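# Move the green pen from blue plate to white plate

## Task

Pick up the green pen that lies on the blue plate and set it down on the white plate, then leave the gripper clear so nothing on the robot touches the pen.

## Robot and tools

Robot: two arms, left_arm and right_arm, each ending in a two-finger gripper. In the scene frame the origin sits level with the table top, midway between the nominal bases. +x points out over the table, +z is up, and left_arm is on the +y side; these names do not match image left and right. Calibrated bases: left_arm at (-0.015, +0.340, 0) m, quat_wxyz (+1.000, 0, 0, -0.004); right_arm at (+0.046, -0.370, 0) m, quat_wxyz (+1.000, 0, 0, +0.015). Both bases have +z up. Every hand pose, velocity, target and wrist-camera pose is given in that arm's own base frame. Fixed cameras and the table use the scene frame. Printed positions and orientations can be off by a few centimetres, more at long reach.

Gripper axes: fingers point along the gripper's +z, and they open and close along its y. end_effector_position is the point between the pads, roughly 1 cm behind the tips.

Row layout (shared by execute_actions and move): one flat list of 16 numbers covering both arms, even when only one moves. The order is left_arm x, y, z, qw, qx, qy, qz, opening, then the same eight for right_arm. x, y, z are an absolute position in metres and qw..qz an absolute orientation quaternion with w first, both in that arm's base frame. So each arm part is a pose, not an offset. Opening runs from -1 (closed) to +1 (fully open, 0.093 m). It is an absolute finger command, and 0 is a real command. To keep an arm still, resend the exact pose and opening from the last result before it stopped. To hold an orientation, repeat the same quaternion rather than copying the measured one, which drifts.

execute_actions(actions, cameras): actions is a list of actions. Each action is a table of up to 15 rows, and each row lasts one 1/30 s step. If there are fewer than 15 rows, the last row repeats. A target more than 0.6 m from the gripper's current position along any of its own axes gets the action rejected for both arms. The first action is checked against the latest reported state. An empty list just returns the state and images. cameras picks which images come back: leave it out or give ["all"] for all of them, or [] for none. The names are cam_head_left, cam_head_right, cam_left_wrist and cam_right_wrist, each 672x504.

move(target, speed, blend, opening_speed, blocking, cameras): drives each gripper in a straight line from its Hand target to the given pose. target is one 16-number row or a list of up to 15 rows. The 0.6 m check does not apply here. speed is in m/s, from 0.002 to 0.5 with a default of 0.25; turning is capped at twice that in rad/s. Give one value or one per target. blend is in metres and rounds the corners at intermediate targets; 0 stops at each one. opening_speed is the finger rate in units per second on the -1..1 scale, at least 0.2. The first target's opening is applied at the start. A later target's opening is applied only after the arms reach it and come to rest. The paths ignore obstacles and the other arm. Faster motion means more lag, more straying and harder contact. Avoid paths that pass near an arm's own base, since that can flip its shoulder. With blocking=false the call returns after about 0.5 s, and a new move replaces the running one. The result adds a move: line. done means within 10 mm and 2 degrees. Other values include off_target, moving, held (a check withheld steps, or the clearance check stopped the move) and fault. limits=paced means the command was clipped. done does not mean the gripper touches anything.

wait(seconds, 0 to 10): the robot holds its last command; a running move carries on. stop(cameras): brakes a running move. zoom_image(camera, region=[x0,y0,x1,y1] in pixels, at most 504x504): gives a closer look at that camera's latest image. finished_scene(scene): ends the scene for good. scene is the current scene number, which an empty execute_actions call reports.

Control details: each step, the controller limits the command to 100 mm and 20 degrees from the measured pose. One action may fall short, so check the Hand target and send the remainder. Friction and weight can leave the gripper low, short or tilted. Small moves may not happen or may go sideways. Check position and tilt after each motion and correct them.

Grip reading: grip_measured uses the same -1..+1 scale. The pads meet at about -0.94, and the reading rises about 0.0208 per millimetre of object width. It can read up to about 0.02 too open. For a firm grip, send a value at least 0.24 below the width reading. A thin or round pen may need a lower value, or -1. Closing with -1 on a thin object still reads below -0.94, so confirm the hold with the cameras. Keep sending the same closing value while carrying the pen. To release, send a value well above the width reading. The last number in the Joint positions list is the pad gap in metres. Joint torques follow the joint order; numbers 1 to 3 wrap at ±28 N m. Joint ranges (rad): waist -2.618 to 3.054, shoulder 0 to 3.142, elbow 0 to 3.142 (straight at 2.901), wrist pitch ±1.571, wrist yaw ±1.571, wrist roll ±2.094.

Things to avoid: dropping the pen or releasing it while it moves, and hard hits, slams or strong presses. Contact between the two arms can end the scene. Nothing may fall off or be left off the table. Keep arms from staying stretched out or pushing at unreachable poses. That heats motors: MOTOR HOT appears at 75 °C, and at 90 °C an OVER-TEMPERATURE FAULT folds that arm and disables it. Brief outside tugs on held parts can happen. Finish with the pen resting on the white plate and the gripper clear of it.

Each tool is called after "Request:" in YAML: its name, and indented under it one key for each argument.

## Session

Request:
execute_actions:
  actions: []

Scene clock: 0.00 s.
left_arm: end_effector_position=(+0.3863, +0.0433, +0.0918) grip_measured=+1.000 end_effector_quat_wxyz=(+0.582, -0.107, +0.802, +0.087) | right_arm: end_effector_position=(+0.3976, -0.0292, +0.0912) grip_measured=+1.000 end_effector_quat_wxyz=(+0.562, +0.076, +0.818, -0.095)
Joint positions: left_arm=[-0.004 1.58 0.356 0.898 -0.27 -0.075 0.093] | right_arm=[0.046 1.583 0.425 0.784 0.285 0.036 0.093]
Joint velocities: within noise
Joint torques (N m): no reading
Motor temperatures (°C): left_arm=[26 28 30 30 26 28 26] | right_arm=[27 30 26 26 26 27 27]
Heat: left arm: 30 °C; right arm: 30 °C.
Hand target: left_arm +0.3883, +0.0433, +0.0961; +0.586, -0.107, +0.798, +0.086 | right_arm +0.3991, -0.0291, +0.0945; +0.566, +0.077, +0.816, -0.094
Tool commands: left_gripper/opening=+1.0 right_gripper/opening=+1.0

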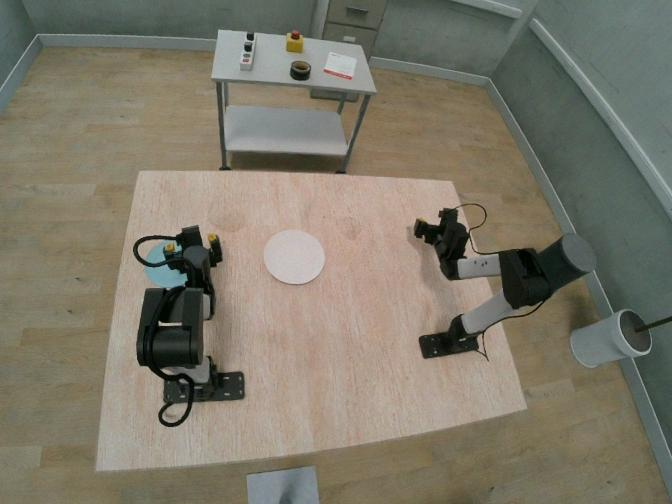

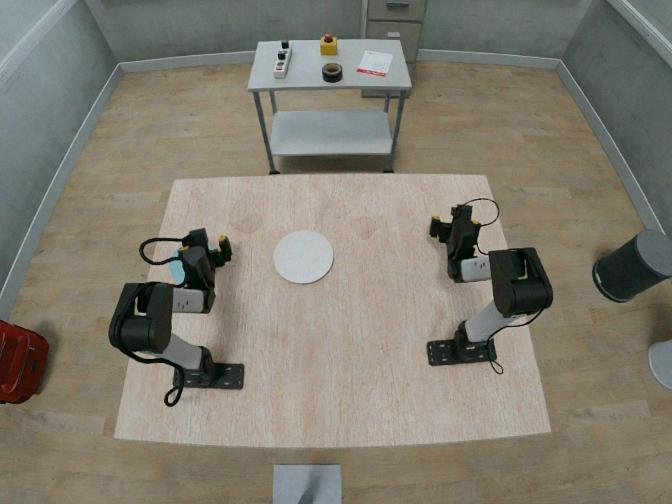

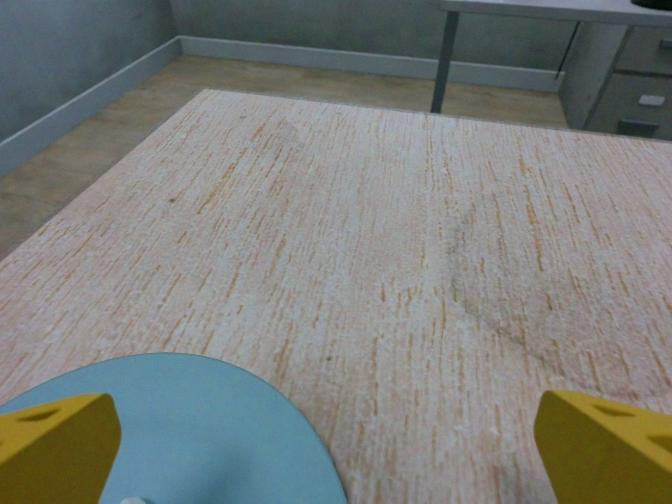

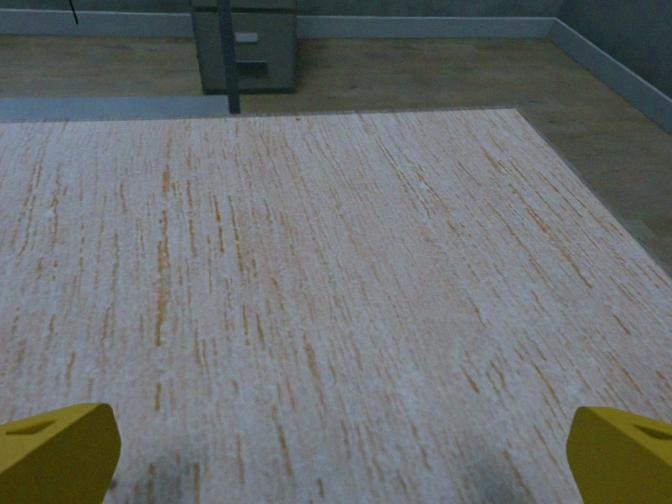

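Request:
move:
  target: [0.26,0.04,0.22,0.13,0,0.991,0,1,0.3991,-0.0291,0.0945,0.566,0.077,0.816,-0.094,1]

Scene clock: 10.10 s.
left_arm: end_effector_position=(+0.2575, +0.0421, +0.2134) grip_measured=+1.000 end_effector_quat_wxyz=(+0.129, -0.010, +0.992, +0.009) | right_arm: end_effector_position=(+0.3976, -0.0292, +0.0912) grip_measured=+1.000 end_effector_quat_wxyz=(+0.562, +0.076, +0.818, -0.095)
Joint positions: left_arm=[0.179 1.338 1.409 -1.385 0.026 0.155 0.093] | right_arm=[0.046 1.583 0.425 0.784 0.285 0.036 0.093]
Joint velocities: within noise
Joint torques (N m): left_arm=[0.75 -2.59 10.47 0.8 0.26 0.19] | right_arm=[0.2 -5.98 5.26 2.73 -0.01 0.11]
Motor temperatures (°C): left_arm=[26 28 31 32 26 28 26] | right_arm=[27 31 27 30 26 27 27]
Heat: left arm: 32 °C; right arm: 31 °C.
Hand target: left_arm +0.2588, +0.0416, +0.2212; +0.132, -0.006, +0.991, +0.002 | right_arm +0.3991, -0.0291, +0.0945; +0.566, +0.077, +0.816, -0.094
Off the commanded pose: left_arm 0.007 m, 2 deg | right_arm 0.004 m, 1 deg.
move: done

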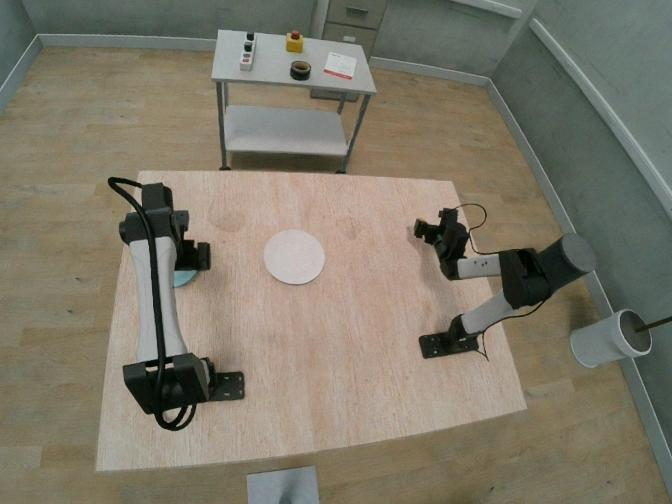

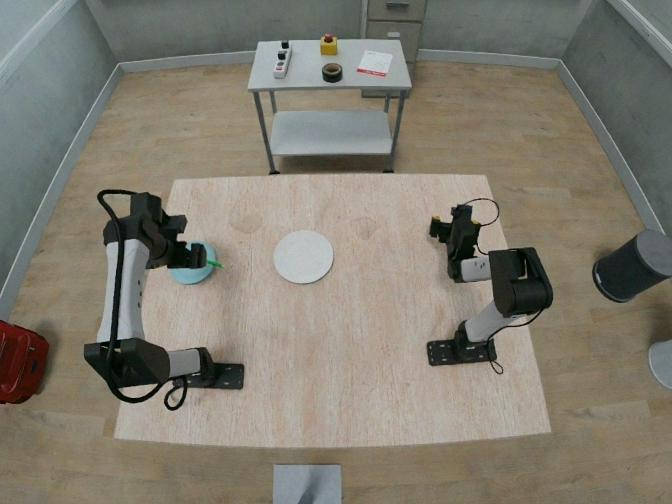

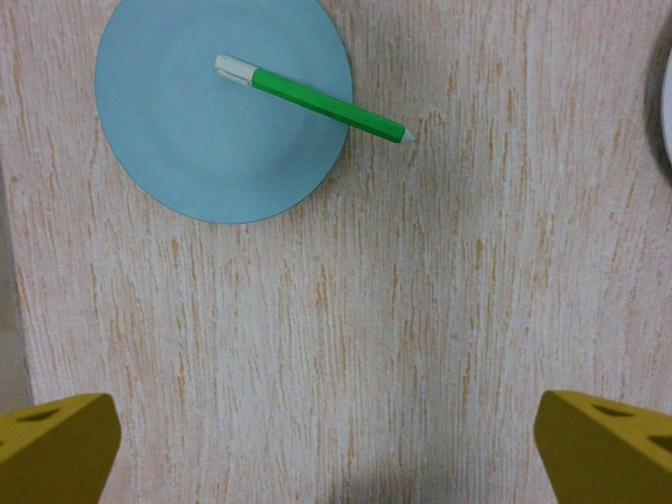

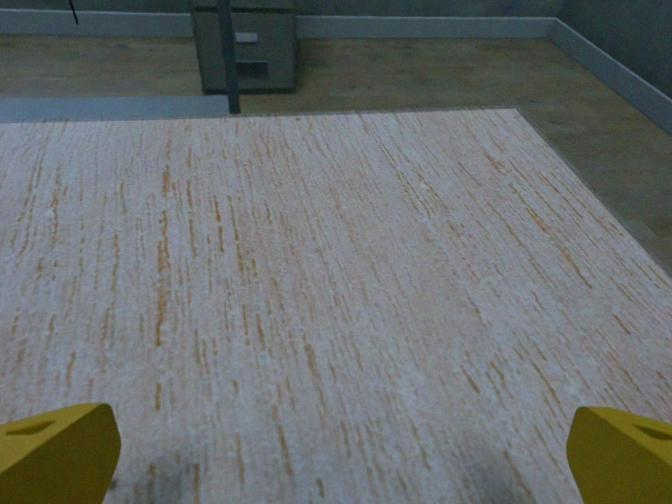

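Request:
move:
  target: [0.32,0.054,0.18,0.087,0,0.996,0,1,0.3991,-0.0291,0.0945,0.566,0.077,0.816,-0.094,1]
  cameras: ["cam_head_right","cam_left_wrist"]

Scene clock: 23.37 s.
left_arm: end_effector_position=(+0.3072, +0.0511, +0.1706) grip_measured=+1.000 end_effector_quat_wxyz=(+0.062, -0.006, +0.998, -0.002) | right_arm: end_effector_position=(+0.3976, -0.0292, +0.0912) grip_measured=+1.000 end_effector_quat_wxyz=(+0.562, +0.076, +0.818, -0.095)
Joint positions: left_arm=[0.179 1.616 1.51 -1.343 0.026 0.166 0.093] | right_arm=[0.046 1.583 0.425 0.784 0.285 0.036 0.093]
Joint velocities: within noise
Joint torques (N m): left_arm=[0.34 -5.04 10.4 0.95 0.1 0.19] | right_arm=[0.2 -5.97 5.3 2.73 -0.01 0.11]
Motor temperatures (°C): left_arm=[26 29 32 31 26 28 26] | right_arm=[27 32 28 32 26 27 27]
Heat: left arm: 32 °C; right arm: 32 °C.
Hand target: left_arm +0.3192, +0.0539, +0.1803; +0.087, +0.000, +0.996, +0.000 | right_arm +0.3991, -0.0291, +0.0945; +0.566, +0.077, +0.816, -0.094
Off the commanded pose: left_arm 0.016 m, 3 deg | right_arm 0.004 m, 1 deg.
move: off_target (left_arm)
Images, in order (width x height): cam_head_right 672x504, cam_left_wrist 672x504.

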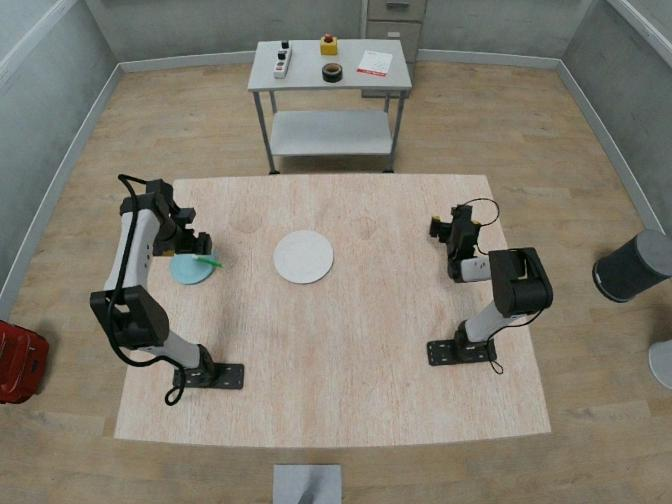

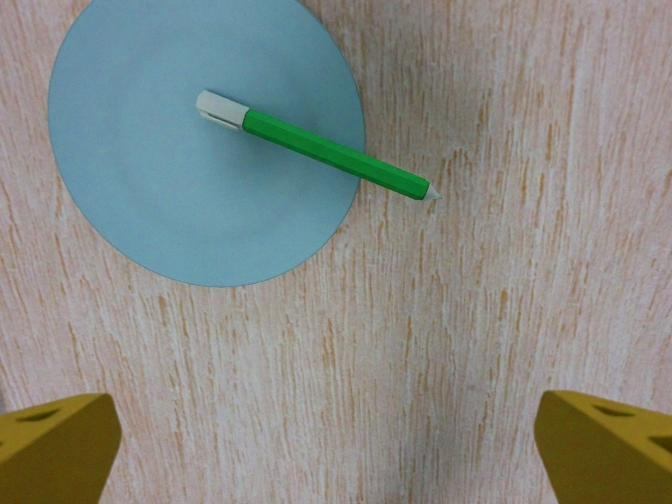

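Request:
move:
  target: [0.37,0.056,0.15,0,-0.559,0.829,0,1,0.3991,-0.0291,0.0945,0.566,0.077,0.816,-0.094,1]
  cameras: ["cam_head_right","cam_left_wrist"]

Scene clock: 38.37 s.
left_arm: end_effector_position=(+0.3650, +0.0550, +0.1469) grip_measured=+1.000 end_effector_quat_wxyz=(-0.005, -0.552, +0.834, -0.007) | right_arm: end_effector_position=(+0.3976, -0.0292, +0.0912) grip_measured=+1.000 end_effector_quat_wxyz=(+0.562, +0.076, +0.818, -0.095)
Joint positions: left_arm=[0.157 1.958 1.842 -1.458 0.017 -1.012 0.093] | right_arm=[0.046 1.583 0.425 0.784 0.285 0.036 0.093]
Joint velocities: within noise
Joint torques (N m): left_arm=[-0.73 -6.52 10.11 0.3 -0.1 -0.15] | right_arm=[0.24 -6 5.27 2.74 0 0.1]
Motor temperatures (°C): left_arm=[26 30 34 31 26 28 26] | right_arm=[27 33 29 34 26 27 27]
Heat: left arm: 34 °C; right arm: 34 °C.
Hand target: left_arm +0.3704, +0.0541, +0.1501; -0.001, -0.555, +0.832, -0.006 | right_arm +0.3991, -0.0291, +0.0945; +0.566, +0.077, +0.816, -0.094
Off the commanded pose: left_arm 0.006 m, 1 deg | right_arm 0.004 m, 1 deg.
move: done
Images, in order (width x height): cam_head_right 672x504, cam_left_wrist 672x504.

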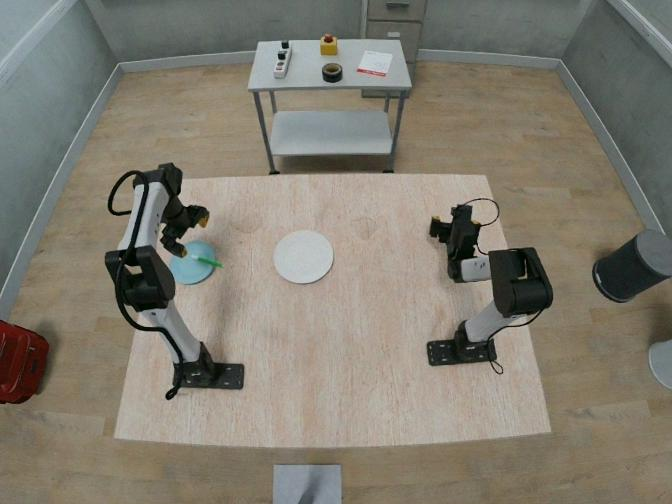

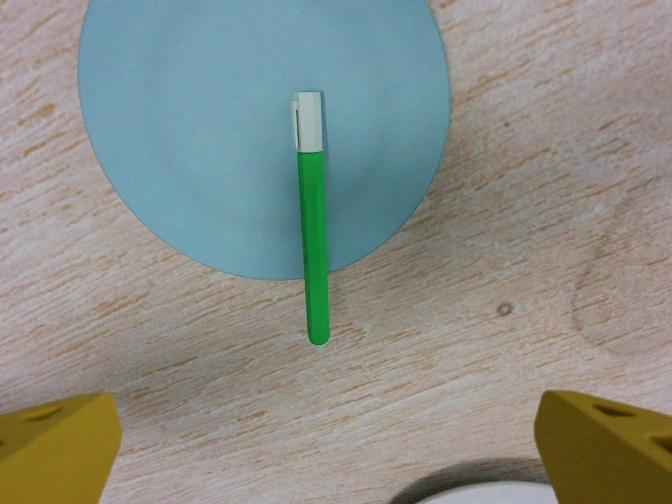

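Request:
move:
  target: [0.377,0.092,0.085,0,-0.555,0.832,0,0.4,0.3991,-0.0291,0.0945,0.566,0.077,0.816,-0.094,1]
  cameras: ["cam_head_right","cam_left_wrist"]

Scene clock: 48.27 s.
left_arm: end_effector_position=(+0.3790, +0.0895, +0.0935) grip_measured=+0.403 end_effector_quat_wxyz=(+0.003, -0.564, +0.825, -0.009) | right_arm: end_effector_position=(+0.3976, -0.0292, +0.0912) grip_measured=+1.000 end_effector_quat_wxyz=(+0.562, +0.076, +0.818, -0.095)
Joint positions: left_arm=[0.238 2.02 1.719 -1.257 0.015 -0.961 0.065] | right_arm=[0.046 1.583 0.425 0.784 0.285 0.036 0.093]
Joint velocities: within noise
Joint torques (N m): left_arm=[0.03 -7.73 5.04 0.66 -0.21 0.2] | right_arm=[0.23 -5.97 5.26 2.72 0 0.1]
Motor temperatures (°C): left_arm=[26 31 35 31 26 28 26] | right_arm=[27 33 29 35 26 27 27]
Heat: left arm: 35 °C; right arm: 35 °C.
Hand target: left_arm +0.3770, +0.0919, +0.0851; +0.000, -0.559, +0.829, +0.000 | right_arm +0.3991, -0.0291, +0.0945; +0.566, +0.077, +0.816, -0.094
Off the commanded pose: left_arm 0.009 m, 2 deg | right_arm 0.004 m, 1 deg.
move: done
Images, in order (width x height): cam_head_right 672x504, cam_left_wrist 672x504.

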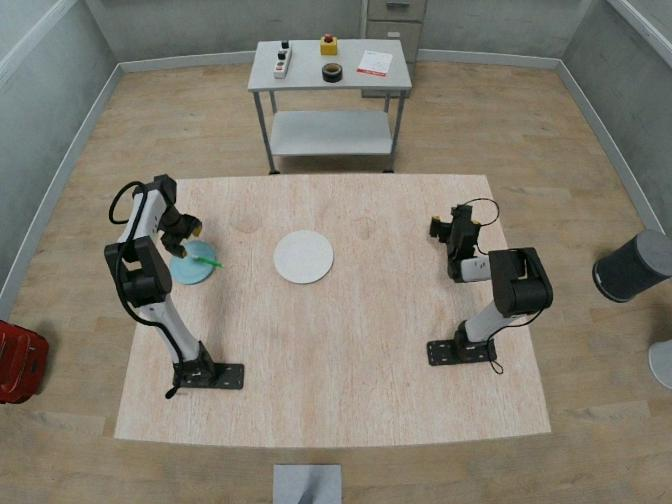

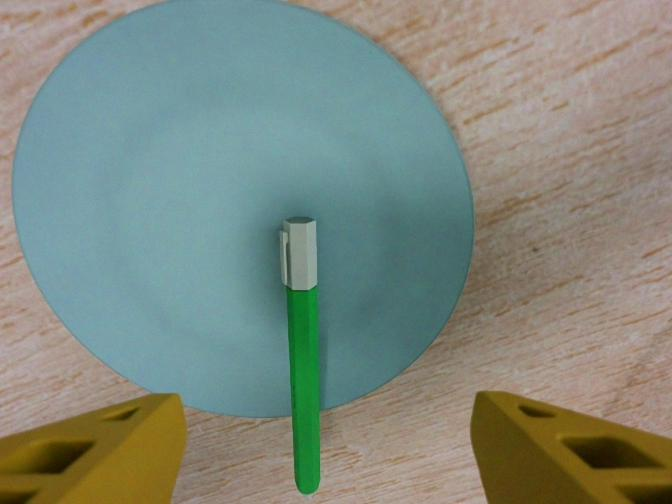

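Request:
move:
  target: [0.37,0.094,0.028,0,-0.555,0.832,0,0,0.3991,-0.0291,0.0945,0.566,0.077,0.816,-0.094,1]
  speed: 0.1
  cameras: ["cam_head_right","cam_left_wrist"]

Scene clock: 55.53 s.
left_arm: end_effector_position=(+0.3746, +0.0898, +0.0391) grip_measured=+0.003 end_effector_quat_wxyz=(+0.006, -0.558, +0.830, -0.010) | right_arm: end_effector_position=(+0.3976, -0.0292, +0.0912) grip_measured=+1.000 end_effector_quat_wxyz=(+0.562, +0.076, +0.818, -0.095)
Joint positions: left_arm=[0.242 2.034 1.52 -1.038 0.015 -0.941 0.045] | right_arm=[0.046 1.583 0.425 0.784 0.285 0.036 0.093]
Joint velocities: within noise
Joint torques (N m): left_arm=[0.54 -7.28 4.7 0.69 -0.21 0.19] | right_arm=[0.25 -6.01 5.29 2.73 -0.01 0.1]
Motor temperatures (°C): left_arm=[26 32 34 31 26 28 26] | right_arm=[27 33 29 35 26 27 27]
Heat: left arm: 34 °C; right arm: 35 °C.
Hand target: left_arm +0.3697, +0.0937, +0.0284; +0.000, -0.554, +0.832, +0.000 | right_arm +0.3991, -0.0291, +0.0945; +0.566, +0.077, +0.816, -0.094
Off the commanded pose: left_arm 0.013 m, 1 deg | right_arm 0.004 m, 1 deg.
move: off_target (left_arm)
Images, in order (width x height): cam_head_right 672x504, cam_left_wrist 672x504.

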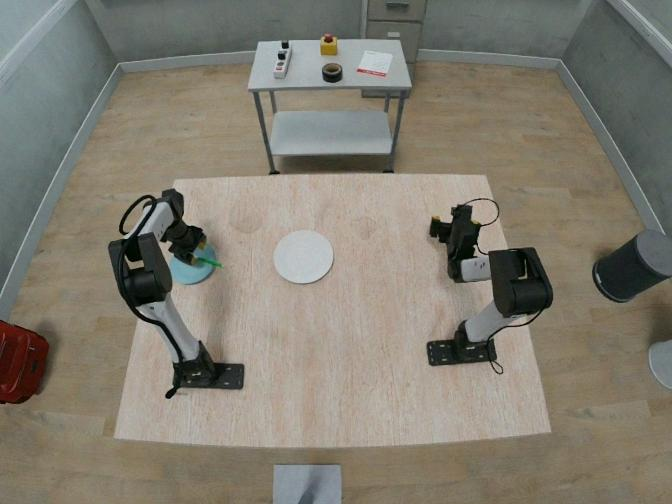

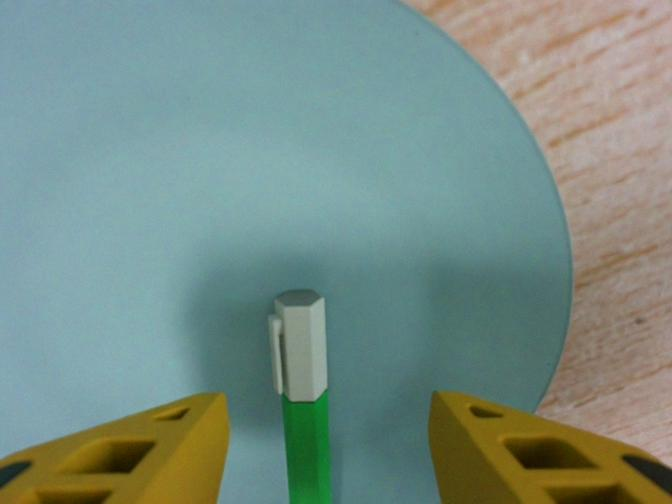

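Request:
move:
  target:
    - [0.363,0.097,0.010,0,-0.555,0.832,0,0,0.3991,-0.0291,0.0945,0.566,0.077,0.816,-0.094,1]
    - [0.363,0.097,0.010,0,-0.555,0.832,0,-1,0.3991,-0.0291,0.0945,0.566,0.077,0.816,-0.094,1]
  speed: 0.08
  opening_speed: 0.7
  cameras: ["cam_head_right","cam_left_wrist"]

Scene clock: 64.90 s.
left_arm: end_effector_position=(+0.3695, +0.0920, +0.0218) grip_measured=-0.875 end_effector_quat_wxyz=(+0.008, -0.557, +0.831, -0.011) | right_arm: end_effector_position=(+0.3976, -0.0292, +0.0912) grip_measured=+1.000 end_effector_quat_wxyz=(+0.562, +0.076, +0.818, -0.095)
Joint positions: left_arm=[0.251 2.034 1.447 -0.961 0.015 -0.931 0.003] | right_arm=[0.046 1.583 0.425 0.784 0.285 0.036 0.093]
Joint velocities: within noise
Joint torques (N m): left_arm=[0.91 -7.05 4.45 0.68 -0.21 0.19] | right_arm=[0.23 -5.96 5.26 2.73 0 0.1]
Motor temperatures (°C): left_arm=[26 33 34 31 26 28 26] | right_arm=[27 33 30 36 26 27 27]
Heat: left arm: 34 °C; right arm: 36 °C.
Hand target: left_arm +0.3629, +0.0969, +0.0103; +0.000, -0.555, +0.832, +0.000 | right_arm +0.3991, -0.0291, +0.0945; +0.566, +0.077, +0.816, -0.094
Off the commanded pose: left_arm 0.014 m, 2 deg | right_arm 0.004 m, 1 deg.
move: off_target (left_arm); target 2's new opening was sent with left_arm's hand 0.014 m and 2 deg from that target
Images, in order (width x height): cam_head_right 672x504, cam_left_wrist 672x504.

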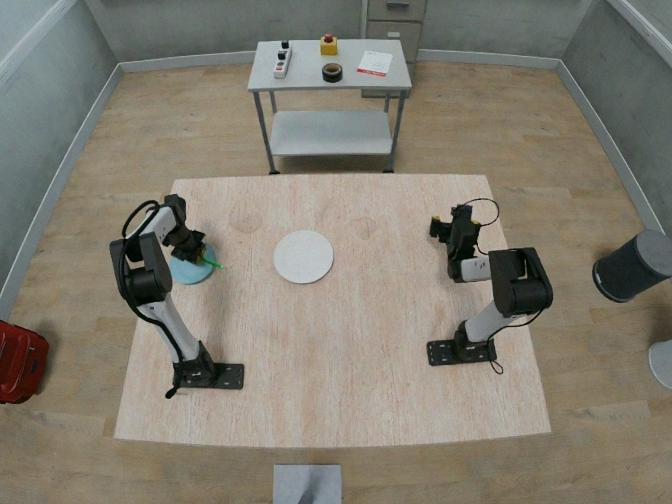

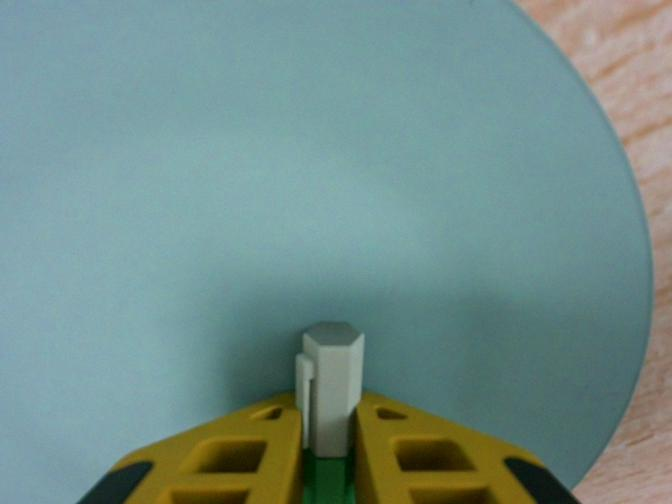

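Request:
move:
  target:
    - [0.37,0.094,0.13,0,-0.555,0.832,0,-1,0.3991,-0.0291,0.0945,0.566,0.077,0.816,-0.094,1]
    - [0.375,-0.19,0.14,0,-0.555,0.832,0,-1,0.3991,-0.0291,0.0945,0.566,0.077,0.816,-0.094,1]
  blend: 0.03
  speed: 0.2

Scene clock: 78.70 s.
left_arm: end_effector_position=(+0.3680, -0.1908, +0.1385) grip_measured=-0.884 end_effector_quat_wxyz=(-0.007, -0.543, +0.840, +0.001) | right_arm: end_effector_position=(+0.3976, -0.0292, +0.0912) grip_measured=+1.000 end_effector_quat_wxyz=(+0.562, +0.076, +0.818, -0.095)
Joint positions: left_arm=[-0.473 2.172 2.131 -1.538 0.012 -1.621 0.003] | right_arm=[0.046 1.583 0.425 0.784 0.285 0.036 0.093]
Joint velocities: within noise
Joint torques (N m): left_arm=[0.4 -7.75 9.94 0.23 -0.21 -0.14] | right_arm=[0.21 -5.97 5.29 2.73 0.01 0.11]
Motor temperatures (°C): left_arm=[26 34 34 31 26 28 26] | right_arm=[27 34 30 37 26 27 27]
Heat: left arm: 34 °C; right arm: 37 °C.
Hand target: left_arm +0.3740, -0.1889, +0.1400; -0.001, -0.551, +0.834, +0.002 | right_arm +0.3991, -0.0291, +0.0945; +0.566, +0.077, +0.816, -0.094
Off the commanded pose: left_arm 0.007 m, 2 deg | right_arm 0.004 m, 1 deg.
move: done

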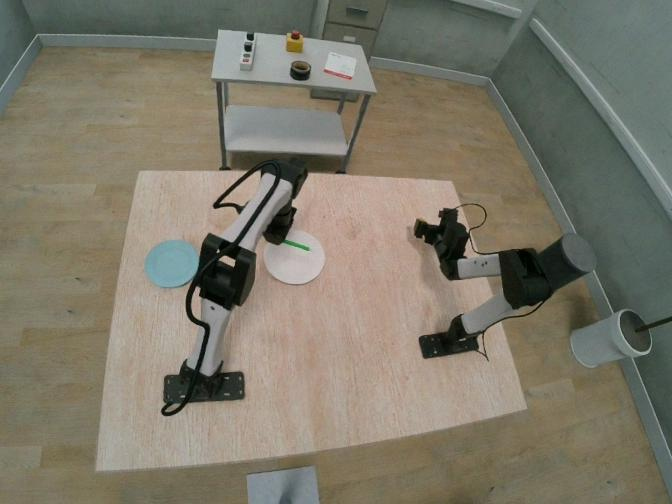

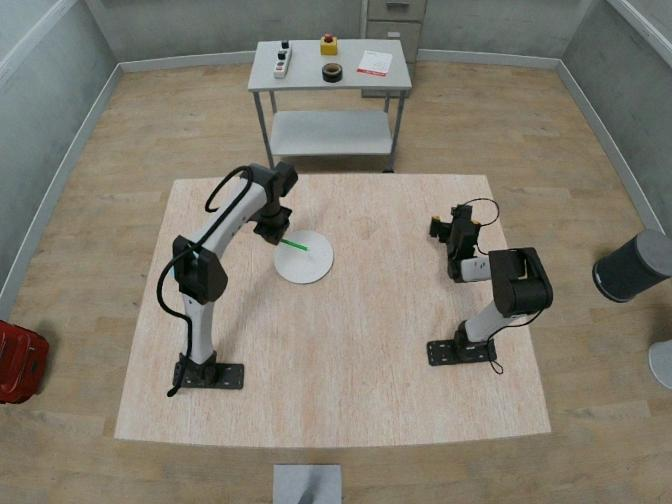

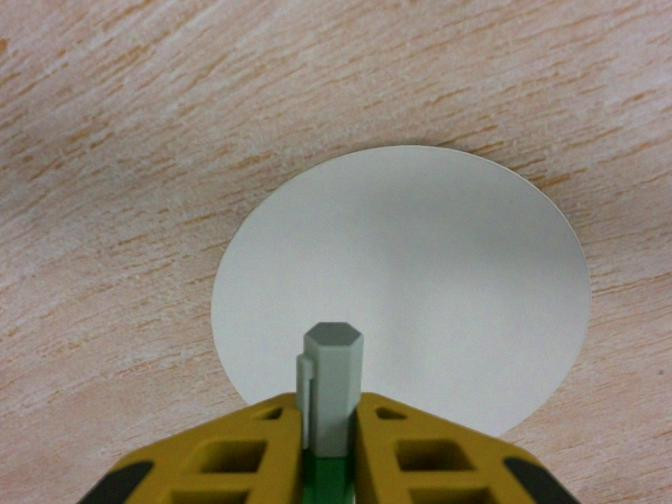

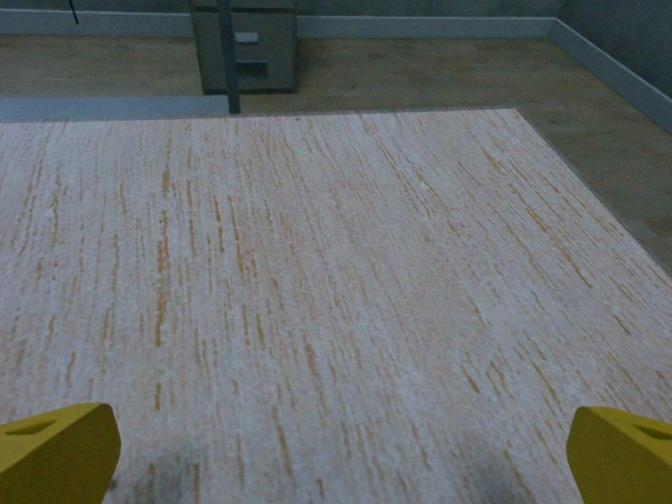

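Request:
move:
  target:
    - [0.404,-0.187,0.09,0,-0.555,0.832,0,-1,0.3991,-0.0291,0.0945,0.566,0.077,0.816,-0.094,1]
    - [0.402,-0.187,0.016,0,-0.555,0.832,0,-1,0.3991,-0.0291,0.0945,0.566,0.077,0.816,-0.094,1]
  speed: 0.1
  blend: 0.02

Request:
zoom_image:
  camera: "cam_head_right"
  region: [230, 180, 380, 300]

Scene clock: 88.83 s.
left_arm: end_effector_position=(+0.4020, -0.1919, +0.0323) grip_measured=-0.885 end_effector_quat_wxyz=(+0.002, -0.559, +0.829, -0.010) | right_arm: end_effector_position=(+0.3976, -0.0292, +0.0912) grip_measured=+1.000 end_effector_quat_wxyz=(+0.562, +0.076, +0.818, -0.095)
Joint positions: left_arm=[-0.443 2.279 1.882 -1.154 0.007 -1.63 0.003] | right_arm=[0.046 1.583 0.425 0.784 0.285 0.036 0.093]
Joint velocities: within noise
Joint torques (N m): left_arm=[0.55 -8.36 4.41 0.74 -0.15 0.13] | right_arm=[0.25 -5.97 5.26 2.73 -0.01 0.1]
Motor temperatures (°C): left_arm=[26 36 35 30 26 28 27] | right_arm=[27 34 30 37 26 27 27]
Heat: left arm: 36 °C; right arm: 37 °C.
Hand target: left_arm +0.4016, -0.1869, +0.0163; +0.000, -0.559, +0.829, +0.000 | right_arm +0.3991, -0.0291, +0.0945; +0.566, +0.077, +0.816, -0.094
Off the commanded pose: left_arm 0.017 m, 1 deg | right_arm 0.004 m, 1 deg.
move: off_target (left_arm)

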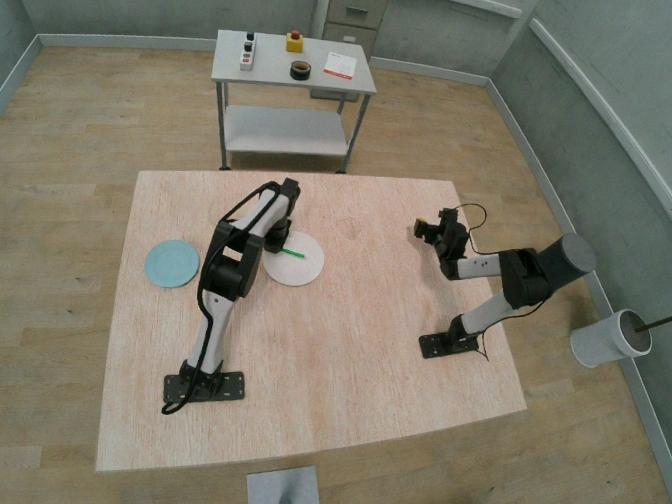

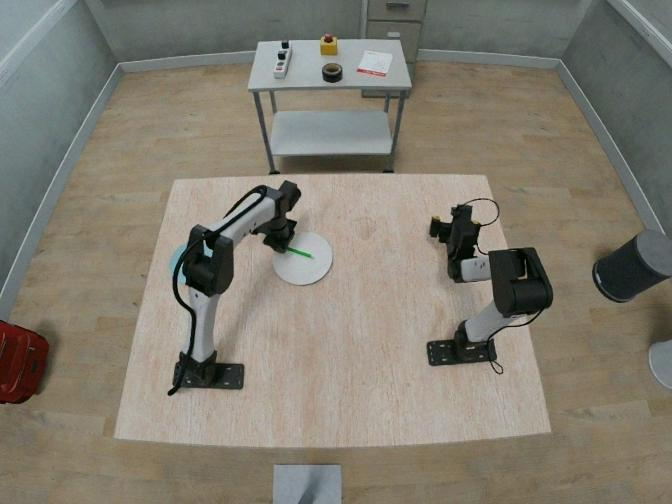

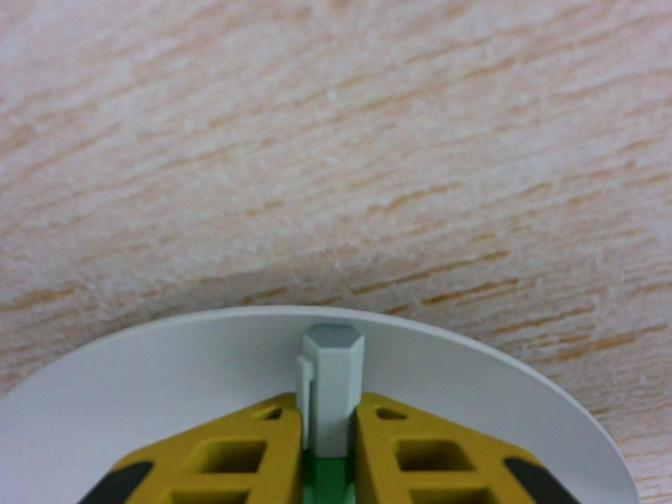

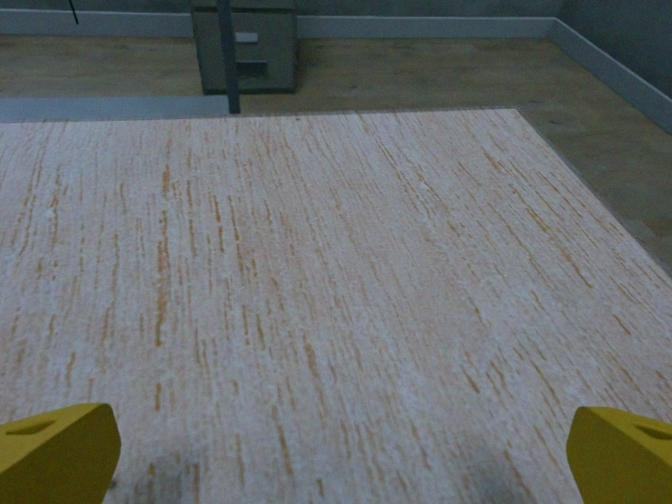

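Scaled by 3.360.

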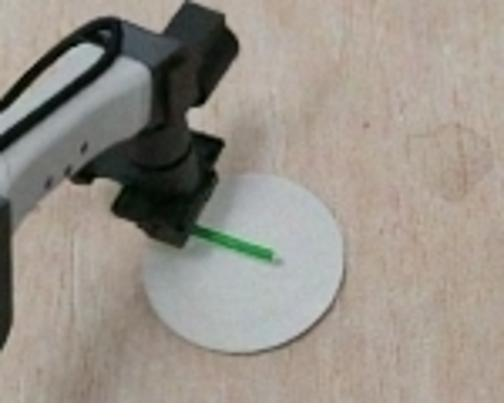

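Request:
move:
  target:
    - [0.388,-0.219,0.035,0,-0.555,0.832,0,-1,0.3991,-0.0291,0.0945,0.566,0.077,0.816,-0.094,1]
    - [0.384,-0.219,0.008,0,-0.555,0.832,0,-1,0.3991,-0.0291,0.0945,0.566,0.077,0.816,-0.094,1]
  speed: 0.08
  blend: 0.005

Request:
zoom_image:
  camera: "cam_head_right"
  region: [230, 180, 380, 300]

Scene clock: 99.23 s.
left_arm: end_effector_position=(+0.3861, -0.2196, +0.0231) grip_measured=-0.885 end_effector_quat_wxyz=(+0.001, -0.550, +0.835, -0.009) | right_arm: end_effector_position=(+0.3976, -0.0292, +0.0912) grip_measured=+1.000 end_effector_quat_wxyz=(+0.562, +0.076, +0.818, -0.095)
Joint positions: left_arm=[-0.514 2.283 1.851 -1.122 0.007 -1.679 0.003] | right_arm=[0.046 1.583 0.425 0.784 0.285 0.036 0.093]
Joint velocities: within noise
Joint torques (N m): left_arm=[-0.4 -8.47 4.53 0.72 -0.13 -0.13] | right_arm=[0.2 -6 5.27 2.72 0 0.1]
Motor temperatures (°C): left_arm=[26 37 34 30 26 28 27] | right_arm=[27 34 30 38 26 27 27]
Heat: left arm: 37 °C; right arm: 38 °C.
Hand target: left_arm +0.3835, -0.2187, +0.0083; -0.001, -0.554, +0.832, +0.000 | right_arm +0.3991, -0.0291, +0.0945; +0.566, +0.077, +0.816, -0.094
Off the commanded pose: left_arm 0.015 m, 1 deg | right_arm 0.004 m, 1 deg.
move: off_target (left_arm)

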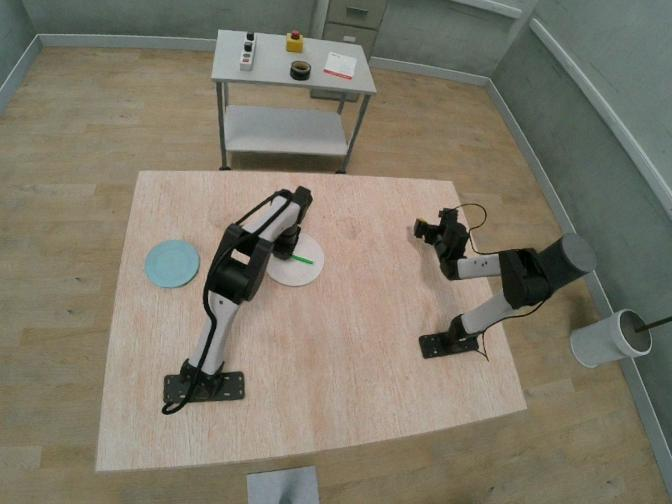

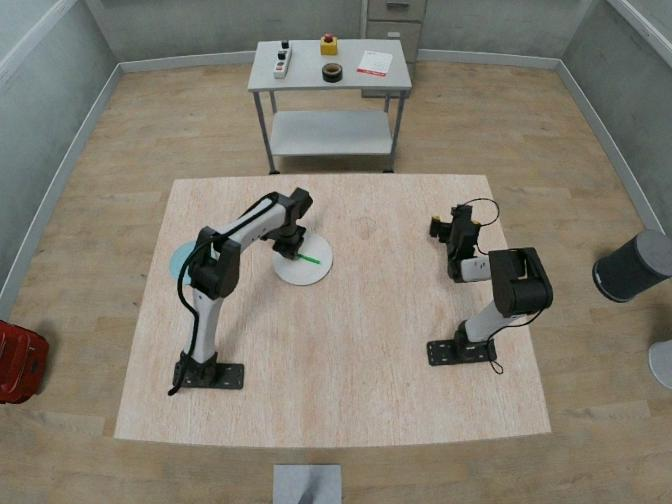

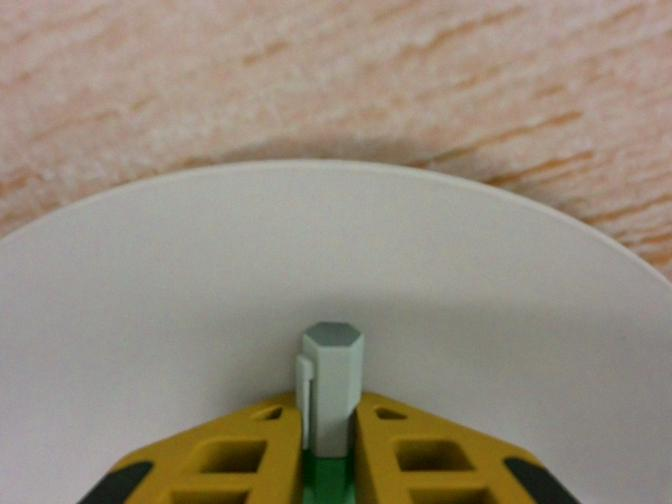

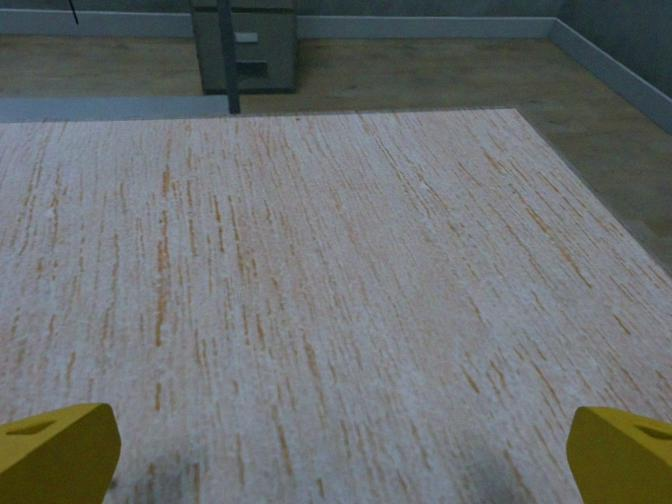

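Scaled by 3.360.

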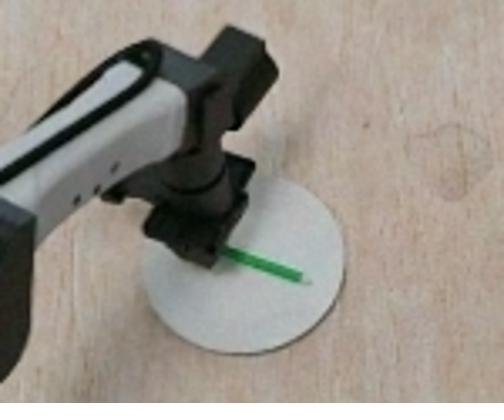

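Request:
move:
  target: [0.382,-0.219,-0.003,0,-0.555,0.832,0,-1,0.3991,-0.0291,0.0945,0.566,0.077,0.816,-0.094,1]
  speed: 0.04
  cameras: ["cam_left_wrist"]

Scene clock: 103.83 s.
left_arm: end_effector_position=(+0.3857, -0.2193, +0.0211) grip_measured=-0.885 end_effector_quat_wxyz=(+0.001, -0.550, +0.835, -0.011) | right_arm: end_effector_position=(+0.3976, -0.0292, +0.0912) grip_measured=+1.000 end_effector_quat_wxyz=(+0.562, +0.076, +0.818, -0.095)
Joint positions: left_arm=[-0.514 2.279 1.837 -1.108 0.007 -1.679 0.003] | right_arm=[0.046 1.583 0.425 0.784 0.285 0.036 0.093]
Joint velocities: within noise
Joint torques (N m): left_arm=[-0.64 -7.92 2.48 1.01 -0.15 -0.13] | right_arm=[0.21 -6 5.31 2.73 0 0.1]
Motor temperatures (°C): left_arm=[26 37 34 31 26 28 27] | right_arm=[27 34 30 38 26 27 27]
Heat: left arm: 37 °C; right arm: 38 °C.
Hand target: left_arm +0.3811, -0.2184, -0.0022; +0.000, -0.553, +0.833, +0.001 | right_arm +0.3991, -0.0291, +0.0945; +0.566, +0.077, +0.816, -0.094
Off the commanded pose: left_arm 0.024 m, 1 deg | right_arm 0.004 m, 1 deg.
move: off_target (left_arm)
Images, in order (width x height): cam_left_wrist 672x504.

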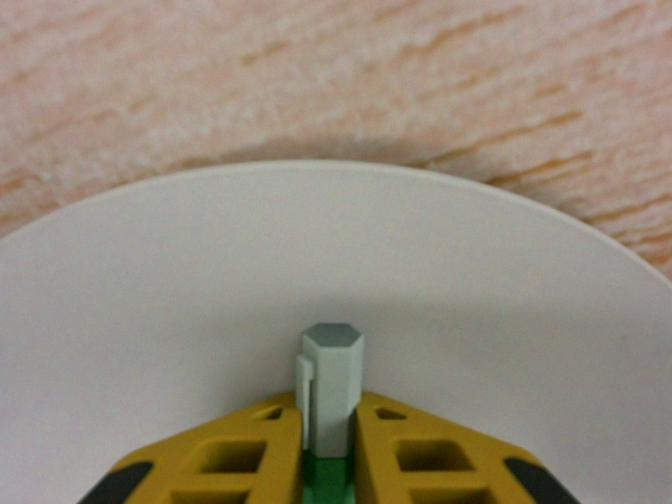

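In contact. Release from a light press, then lift.

Request:
move:
  target:
    - [0.383,-0.219,0.006,0,-0.55,0.835,0,-1,0.3991,-0.0291,0.0945,0.566,0.077,0.816,-0.094,1]
    - [0.383,-0.219,0.006,0,-0.55,0.835,0,-0.4,0.3991,-0.0291,0.0945,0.566,0.077,0.816,-0.094,1]
    - [0.383,-0.219,0.13,0,-0.55,0.835,0,-0.4,0.3991,-0.0291,0.0945,0.566,0.077,0.816,-0.094,1]
  speed: 0.1
  opening_speed: 0.6
  cameras: ["cam_head_right","cam_left_wrist"]

Scene clock: 113.40 s.
left_arm: end_effector_position=(+0.3812, -0.2172, +0.1290) grip_measured=-0.403 end_effector_quat_wxyz=(-0.002, -0.548, +0.836, -0.005) | right_arm: end_effector_position=(+0.3976, -0.0292, +0.0912) grip_measured=+1.000 end_effector_quat_wxyz=(+0.562, +0.076, +0.818, -0.095)
Joint positions: left_arm=[-0.515 2.277 2.265 -1.552 0.007 -1.676 0.026] | right_arm=[0.046 1.583 0.425 0.784 0.285 0.036 0.093]
Joint velocities: within noise
Joint torques (N m): left_arm=[-0.47 -8.69 9.24 0.26 -0.14 -0.03] | right_arm=[0.23 -6 5.27 2.73 -0.01 0.11]
Motor temperatures (°C): left_arm=[26 38 34 31 26 28 27] | right_arm=[27 34 30 39 26 27 27]
Heat: left arm: 38 °C; right arm: 39 °C.
Hand target: left_arm +0.3829, -0.2190, +0.1298; +0.002, -0.549, +0.836, -0.003 | right_arm +0.3991, -0.0291, +0.0945; +0.566, +0.077, +0.816, -0.094
Off the commanded pose: left_arm 0.003 m, 1 deg | right_arm 0.004 m, 1 deg.
joint sent to its limit (left arm) — joint 4 (wrist pitch), lower limit. The joint targets still meet the commanded pose.
move: done; target 2's new opening was sent with left_arm's hand 0.015 m and 1 deg from that target
Images, in order (width x height): cam_head_right 672x504, cam_left_wrist 672x504.

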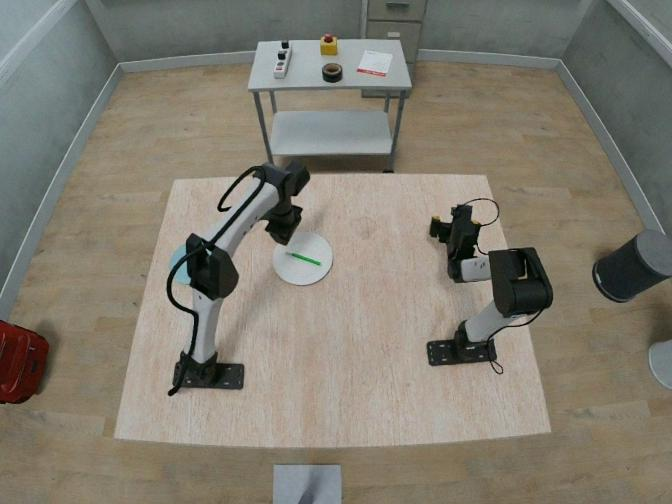

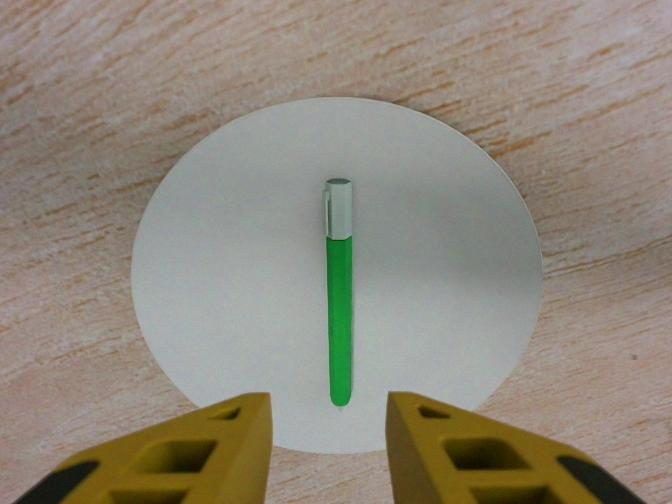

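Request:
finished_scene:
  scene: 1

The scene is finished: the task was done.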